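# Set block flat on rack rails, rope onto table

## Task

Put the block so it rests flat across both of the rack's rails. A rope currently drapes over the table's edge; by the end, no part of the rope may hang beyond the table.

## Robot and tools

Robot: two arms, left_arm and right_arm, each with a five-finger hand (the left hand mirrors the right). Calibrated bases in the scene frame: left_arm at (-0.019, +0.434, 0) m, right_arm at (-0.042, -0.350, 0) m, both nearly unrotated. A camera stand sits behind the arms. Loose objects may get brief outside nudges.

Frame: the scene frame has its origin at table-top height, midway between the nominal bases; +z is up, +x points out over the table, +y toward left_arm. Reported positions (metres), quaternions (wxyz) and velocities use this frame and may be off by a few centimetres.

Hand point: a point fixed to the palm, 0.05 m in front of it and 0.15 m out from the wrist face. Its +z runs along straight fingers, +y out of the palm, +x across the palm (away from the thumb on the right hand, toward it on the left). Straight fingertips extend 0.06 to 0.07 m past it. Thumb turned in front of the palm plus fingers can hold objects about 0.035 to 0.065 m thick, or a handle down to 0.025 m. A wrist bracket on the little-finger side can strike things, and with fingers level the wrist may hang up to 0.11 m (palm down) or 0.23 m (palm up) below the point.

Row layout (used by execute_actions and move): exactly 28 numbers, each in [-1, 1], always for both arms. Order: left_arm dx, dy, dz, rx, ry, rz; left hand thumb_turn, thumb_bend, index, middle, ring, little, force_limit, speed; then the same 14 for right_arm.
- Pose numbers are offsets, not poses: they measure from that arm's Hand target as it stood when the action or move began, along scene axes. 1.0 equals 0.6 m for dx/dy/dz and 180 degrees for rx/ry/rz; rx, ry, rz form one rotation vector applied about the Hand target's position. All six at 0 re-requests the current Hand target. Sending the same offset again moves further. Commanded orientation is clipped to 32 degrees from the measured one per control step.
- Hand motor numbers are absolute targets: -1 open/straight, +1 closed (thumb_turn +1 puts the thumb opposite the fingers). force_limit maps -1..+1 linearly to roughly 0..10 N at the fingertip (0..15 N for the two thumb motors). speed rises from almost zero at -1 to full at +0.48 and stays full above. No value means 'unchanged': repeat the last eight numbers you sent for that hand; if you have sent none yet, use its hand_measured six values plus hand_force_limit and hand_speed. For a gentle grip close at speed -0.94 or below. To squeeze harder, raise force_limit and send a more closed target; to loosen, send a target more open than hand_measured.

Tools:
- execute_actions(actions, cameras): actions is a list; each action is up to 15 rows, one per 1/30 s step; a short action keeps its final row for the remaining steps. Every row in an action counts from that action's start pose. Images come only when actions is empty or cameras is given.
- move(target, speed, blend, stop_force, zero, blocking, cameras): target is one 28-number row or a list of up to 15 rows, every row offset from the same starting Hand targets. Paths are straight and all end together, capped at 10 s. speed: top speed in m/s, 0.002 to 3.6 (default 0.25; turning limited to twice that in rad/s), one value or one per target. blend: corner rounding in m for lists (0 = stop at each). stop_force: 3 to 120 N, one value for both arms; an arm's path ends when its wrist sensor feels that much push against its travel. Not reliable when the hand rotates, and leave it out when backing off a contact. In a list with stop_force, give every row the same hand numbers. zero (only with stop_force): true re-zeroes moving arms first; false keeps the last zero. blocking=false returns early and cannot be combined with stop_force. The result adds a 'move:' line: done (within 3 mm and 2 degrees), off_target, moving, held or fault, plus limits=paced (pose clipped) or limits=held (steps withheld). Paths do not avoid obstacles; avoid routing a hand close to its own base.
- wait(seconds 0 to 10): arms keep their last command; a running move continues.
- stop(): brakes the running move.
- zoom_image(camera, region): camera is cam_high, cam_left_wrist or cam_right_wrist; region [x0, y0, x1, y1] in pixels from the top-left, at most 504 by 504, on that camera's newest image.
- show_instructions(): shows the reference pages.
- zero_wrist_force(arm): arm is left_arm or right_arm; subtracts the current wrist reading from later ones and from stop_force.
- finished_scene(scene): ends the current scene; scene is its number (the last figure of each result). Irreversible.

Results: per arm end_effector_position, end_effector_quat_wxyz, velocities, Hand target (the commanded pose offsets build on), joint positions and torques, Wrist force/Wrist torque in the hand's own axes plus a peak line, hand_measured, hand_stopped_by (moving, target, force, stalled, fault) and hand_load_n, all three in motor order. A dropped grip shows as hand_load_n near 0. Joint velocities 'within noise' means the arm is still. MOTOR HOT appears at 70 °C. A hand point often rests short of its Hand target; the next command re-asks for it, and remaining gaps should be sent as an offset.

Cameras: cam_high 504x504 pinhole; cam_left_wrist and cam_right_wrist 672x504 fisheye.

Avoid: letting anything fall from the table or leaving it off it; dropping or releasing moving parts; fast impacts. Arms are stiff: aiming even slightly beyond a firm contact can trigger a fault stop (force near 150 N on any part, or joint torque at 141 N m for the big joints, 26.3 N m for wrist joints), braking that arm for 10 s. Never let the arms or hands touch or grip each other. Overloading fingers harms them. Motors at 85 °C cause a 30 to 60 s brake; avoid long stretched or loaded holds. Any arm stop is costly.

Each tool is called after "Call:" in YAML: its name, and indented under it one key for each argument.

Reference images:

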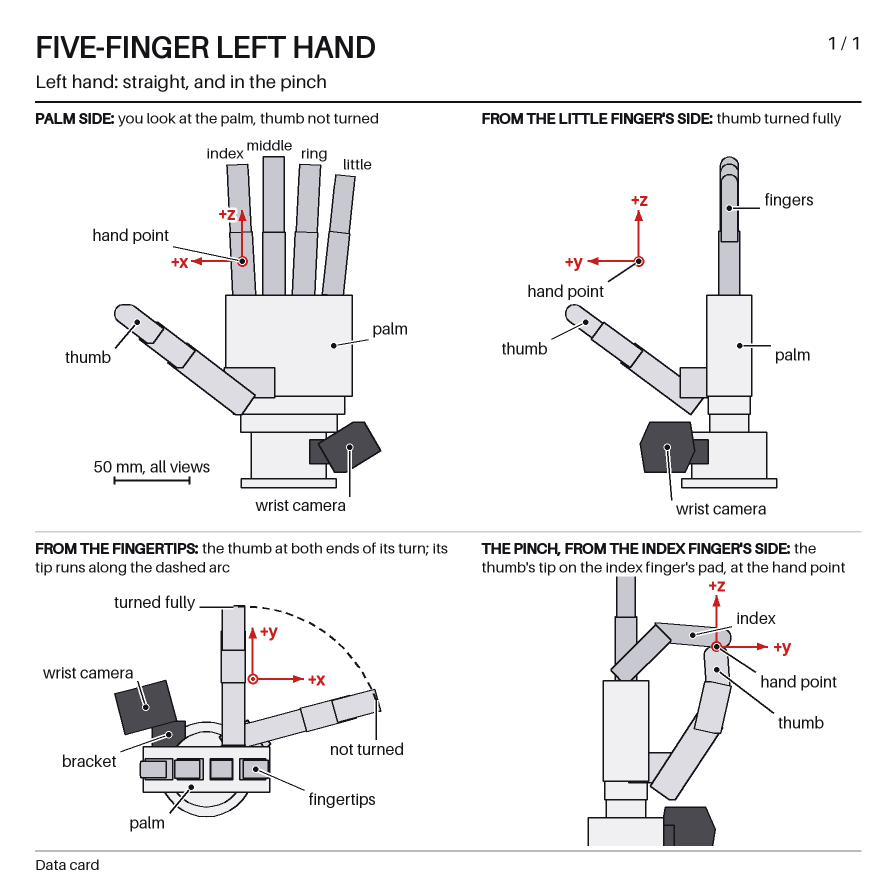

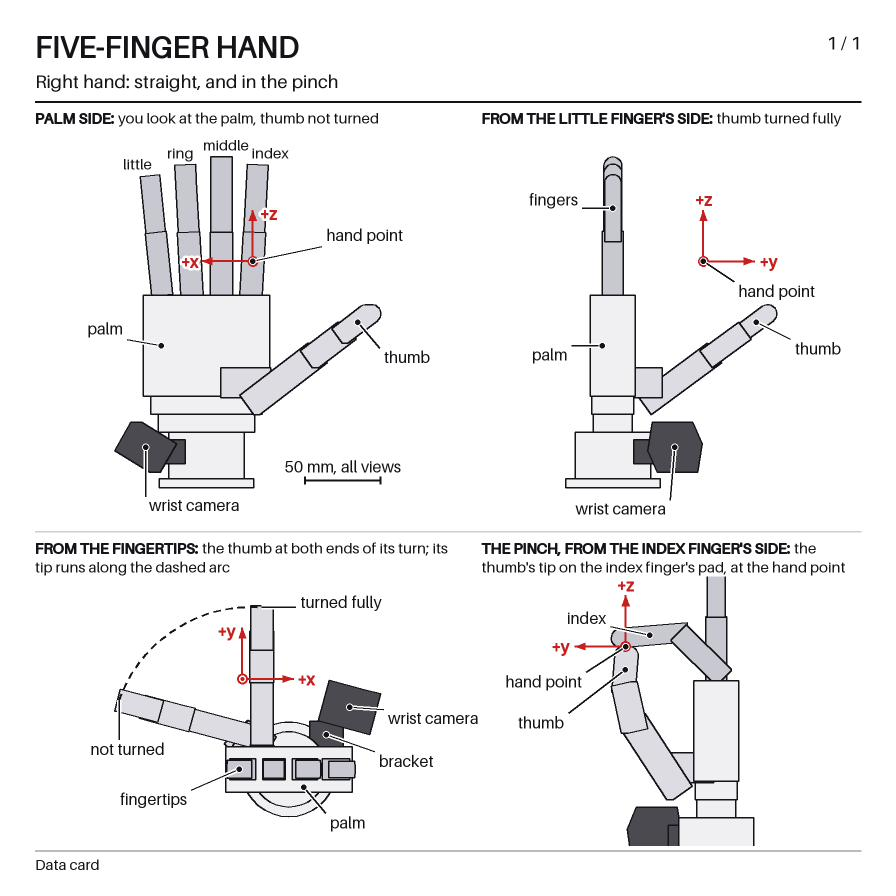

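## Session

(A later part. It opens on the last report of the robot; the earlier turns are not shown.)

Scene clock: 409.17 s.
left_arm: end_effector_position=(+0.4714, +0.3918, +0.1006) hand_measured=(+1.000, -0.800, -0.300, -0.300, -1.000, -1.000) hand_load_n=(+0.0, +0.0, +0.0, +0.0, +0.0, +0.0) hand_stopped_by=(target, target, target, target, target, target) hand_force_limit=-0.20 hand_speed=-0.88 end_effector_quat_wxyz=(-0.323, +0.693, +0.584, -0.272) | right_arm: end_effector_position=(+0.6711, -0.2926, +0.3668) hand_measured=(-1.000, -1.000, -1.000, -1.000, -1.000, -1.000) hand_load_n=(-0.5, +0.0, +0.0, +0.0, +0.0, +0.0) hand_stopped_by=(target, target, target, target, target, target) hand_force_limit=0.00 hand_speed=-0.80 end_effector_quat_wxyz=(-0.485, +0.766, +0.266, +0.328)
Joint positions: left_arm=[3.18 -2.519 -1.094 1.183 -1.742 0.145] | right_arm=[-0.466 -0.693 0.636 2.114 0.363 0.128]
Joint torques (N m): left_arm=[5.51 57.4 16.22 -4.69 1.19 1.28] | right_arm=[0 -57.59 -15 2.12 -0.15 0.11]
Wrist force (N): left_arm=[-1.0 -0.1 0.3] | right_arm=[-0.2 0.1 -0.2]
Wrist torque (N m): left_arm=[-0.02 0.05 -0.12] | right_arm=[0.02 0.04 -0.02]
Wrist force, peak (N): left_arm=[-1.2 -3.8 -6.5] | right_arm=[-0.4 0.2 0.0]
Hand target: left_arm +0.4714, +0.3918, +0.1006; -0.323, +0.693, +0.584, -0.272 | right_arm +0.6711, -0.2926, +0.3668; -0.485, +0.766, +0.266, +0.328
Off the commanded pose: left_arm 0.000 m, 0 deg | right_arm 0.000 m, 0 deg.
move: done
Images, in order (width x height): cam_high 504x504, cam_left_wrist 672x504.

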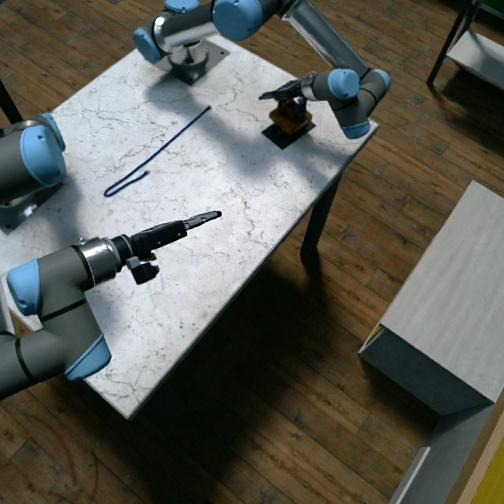

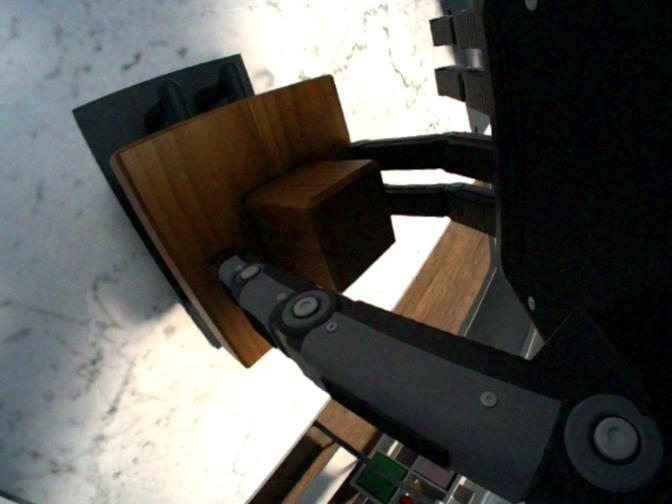

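Call:
move:
  target: [0,0,0.15,0,0,0,1,-0.8,-0.3,-0.3,-1,-1,-0.2,-0.88,0,0,0,0,0,0,-1,-1,-1,-1,-1,-1,0,-0.8]
  speed: 0.1
  cameras: ["cam_left_wrist","cam_high"]

Call:
zoom_image:
  camera: "cam_high"
  region: [240, 60, 340, 160]

Call:
zoom_image:
  camera: "cam_left_wrist"
  region: [50, 50, 350, 350]

Scene clock: 415.03 s.
left_arm: end_effector_position=(+0.4714, +0.3918, +0.1904) hand_measured=(+1.000, -0.800, -0.300, -0.300, -1.000, -1.000) hand_load_n=(+0.0, +0.0, +0.0, +0.0, +0.0, +0.0) hand_stopped_by=(target, target, target, target, target, target) hand_force_limit=-0.20 hand_speed=-0.88 end_effector_quat_wxyz=(-0.323, +0.693, +0.584, -0.272) | right_arm: end_effector_position=(+0.6711, -0.2926, +0.3668) hand_measured=(-1.000, -1.000, -1.000, -1.000, -1.000, -1.000) hand_load_n=(+0.0, +0.0, +0.0, +0.0, +0.0, +0.0) hand_stopped_by=(target, target, target, target, target, target) hand_force_limit=0.00 hand_speed=-0.80 end_effector_quat_wxyz=(-0.485, +0.766, +0.266, +0.328)
Joint positions: left_arm=[3.18 -2.427 -1.024 1.02 -1.742 0.145] | right_arm=[-0.466 -0.693 0.636 2.114 0.363 0.128]
Joint torques (N m): left_arm=[1.72 61.79 23.4 -4.64 -0.96 0.12] | right_arm=[0.53 -58.26 -14.74 2.04 -0.08 0.15]
Wrist force (N): left_arm=[-0.8 0.3 0.2] | right_arm=[-0.1 0.0 0.1]
Wrist torque (N m): left_arm=[0.02 0.05 -0.13] | right_arm=[-0.01 0.01 0.00]
Wrist force, peak (N): left_arm=[-1.2 0.0 0.0] | right_arm=[-0.5 -0.2 -0.2]
Hand target: left_arm +0.4714, +0.3918, +0.1906; -0.323, +0.693, +0.584, -0.272 | right_arm +0.6711, -0.2926, +0.3668; -0.485, +0.766, +0.266, +0.328
Off the commanded pose: left_arm 0.000 m, 0 deg | right_arm 0.000 m, 0 deg.
move: done
Images, in order (width x height): cam_high 504x504, cam_left_wrist 672x504.

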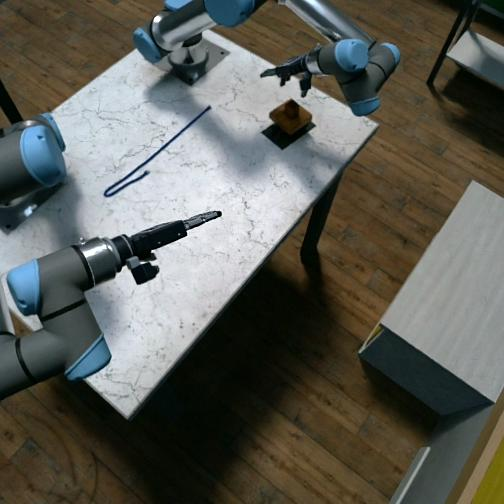

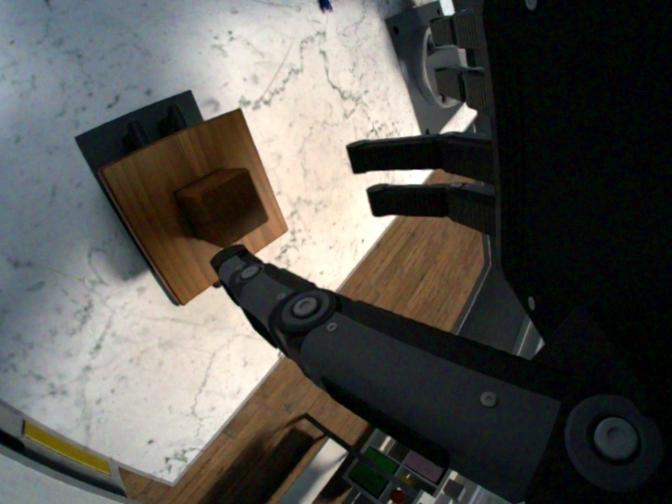

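Scaled by 5.040 from the camera's 504x504 image, which has a finer 720x720 frame.

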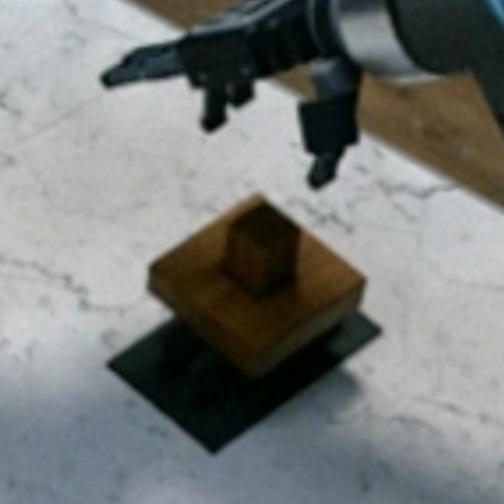

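Scaled by 1.680 from the camera's 672x504 image, which has a finer 960x720 frame.

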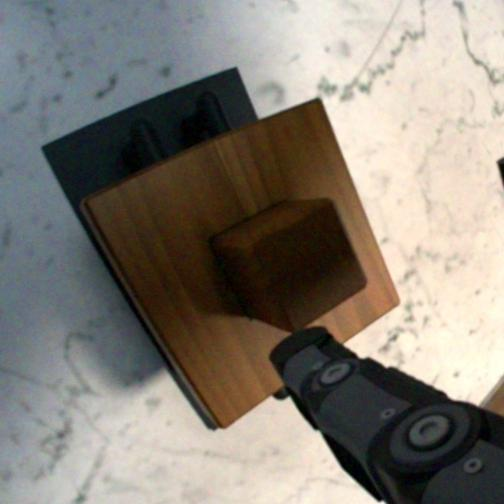

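Call:
finished_scene:
  scene: 2

The scene is finished: the task was done.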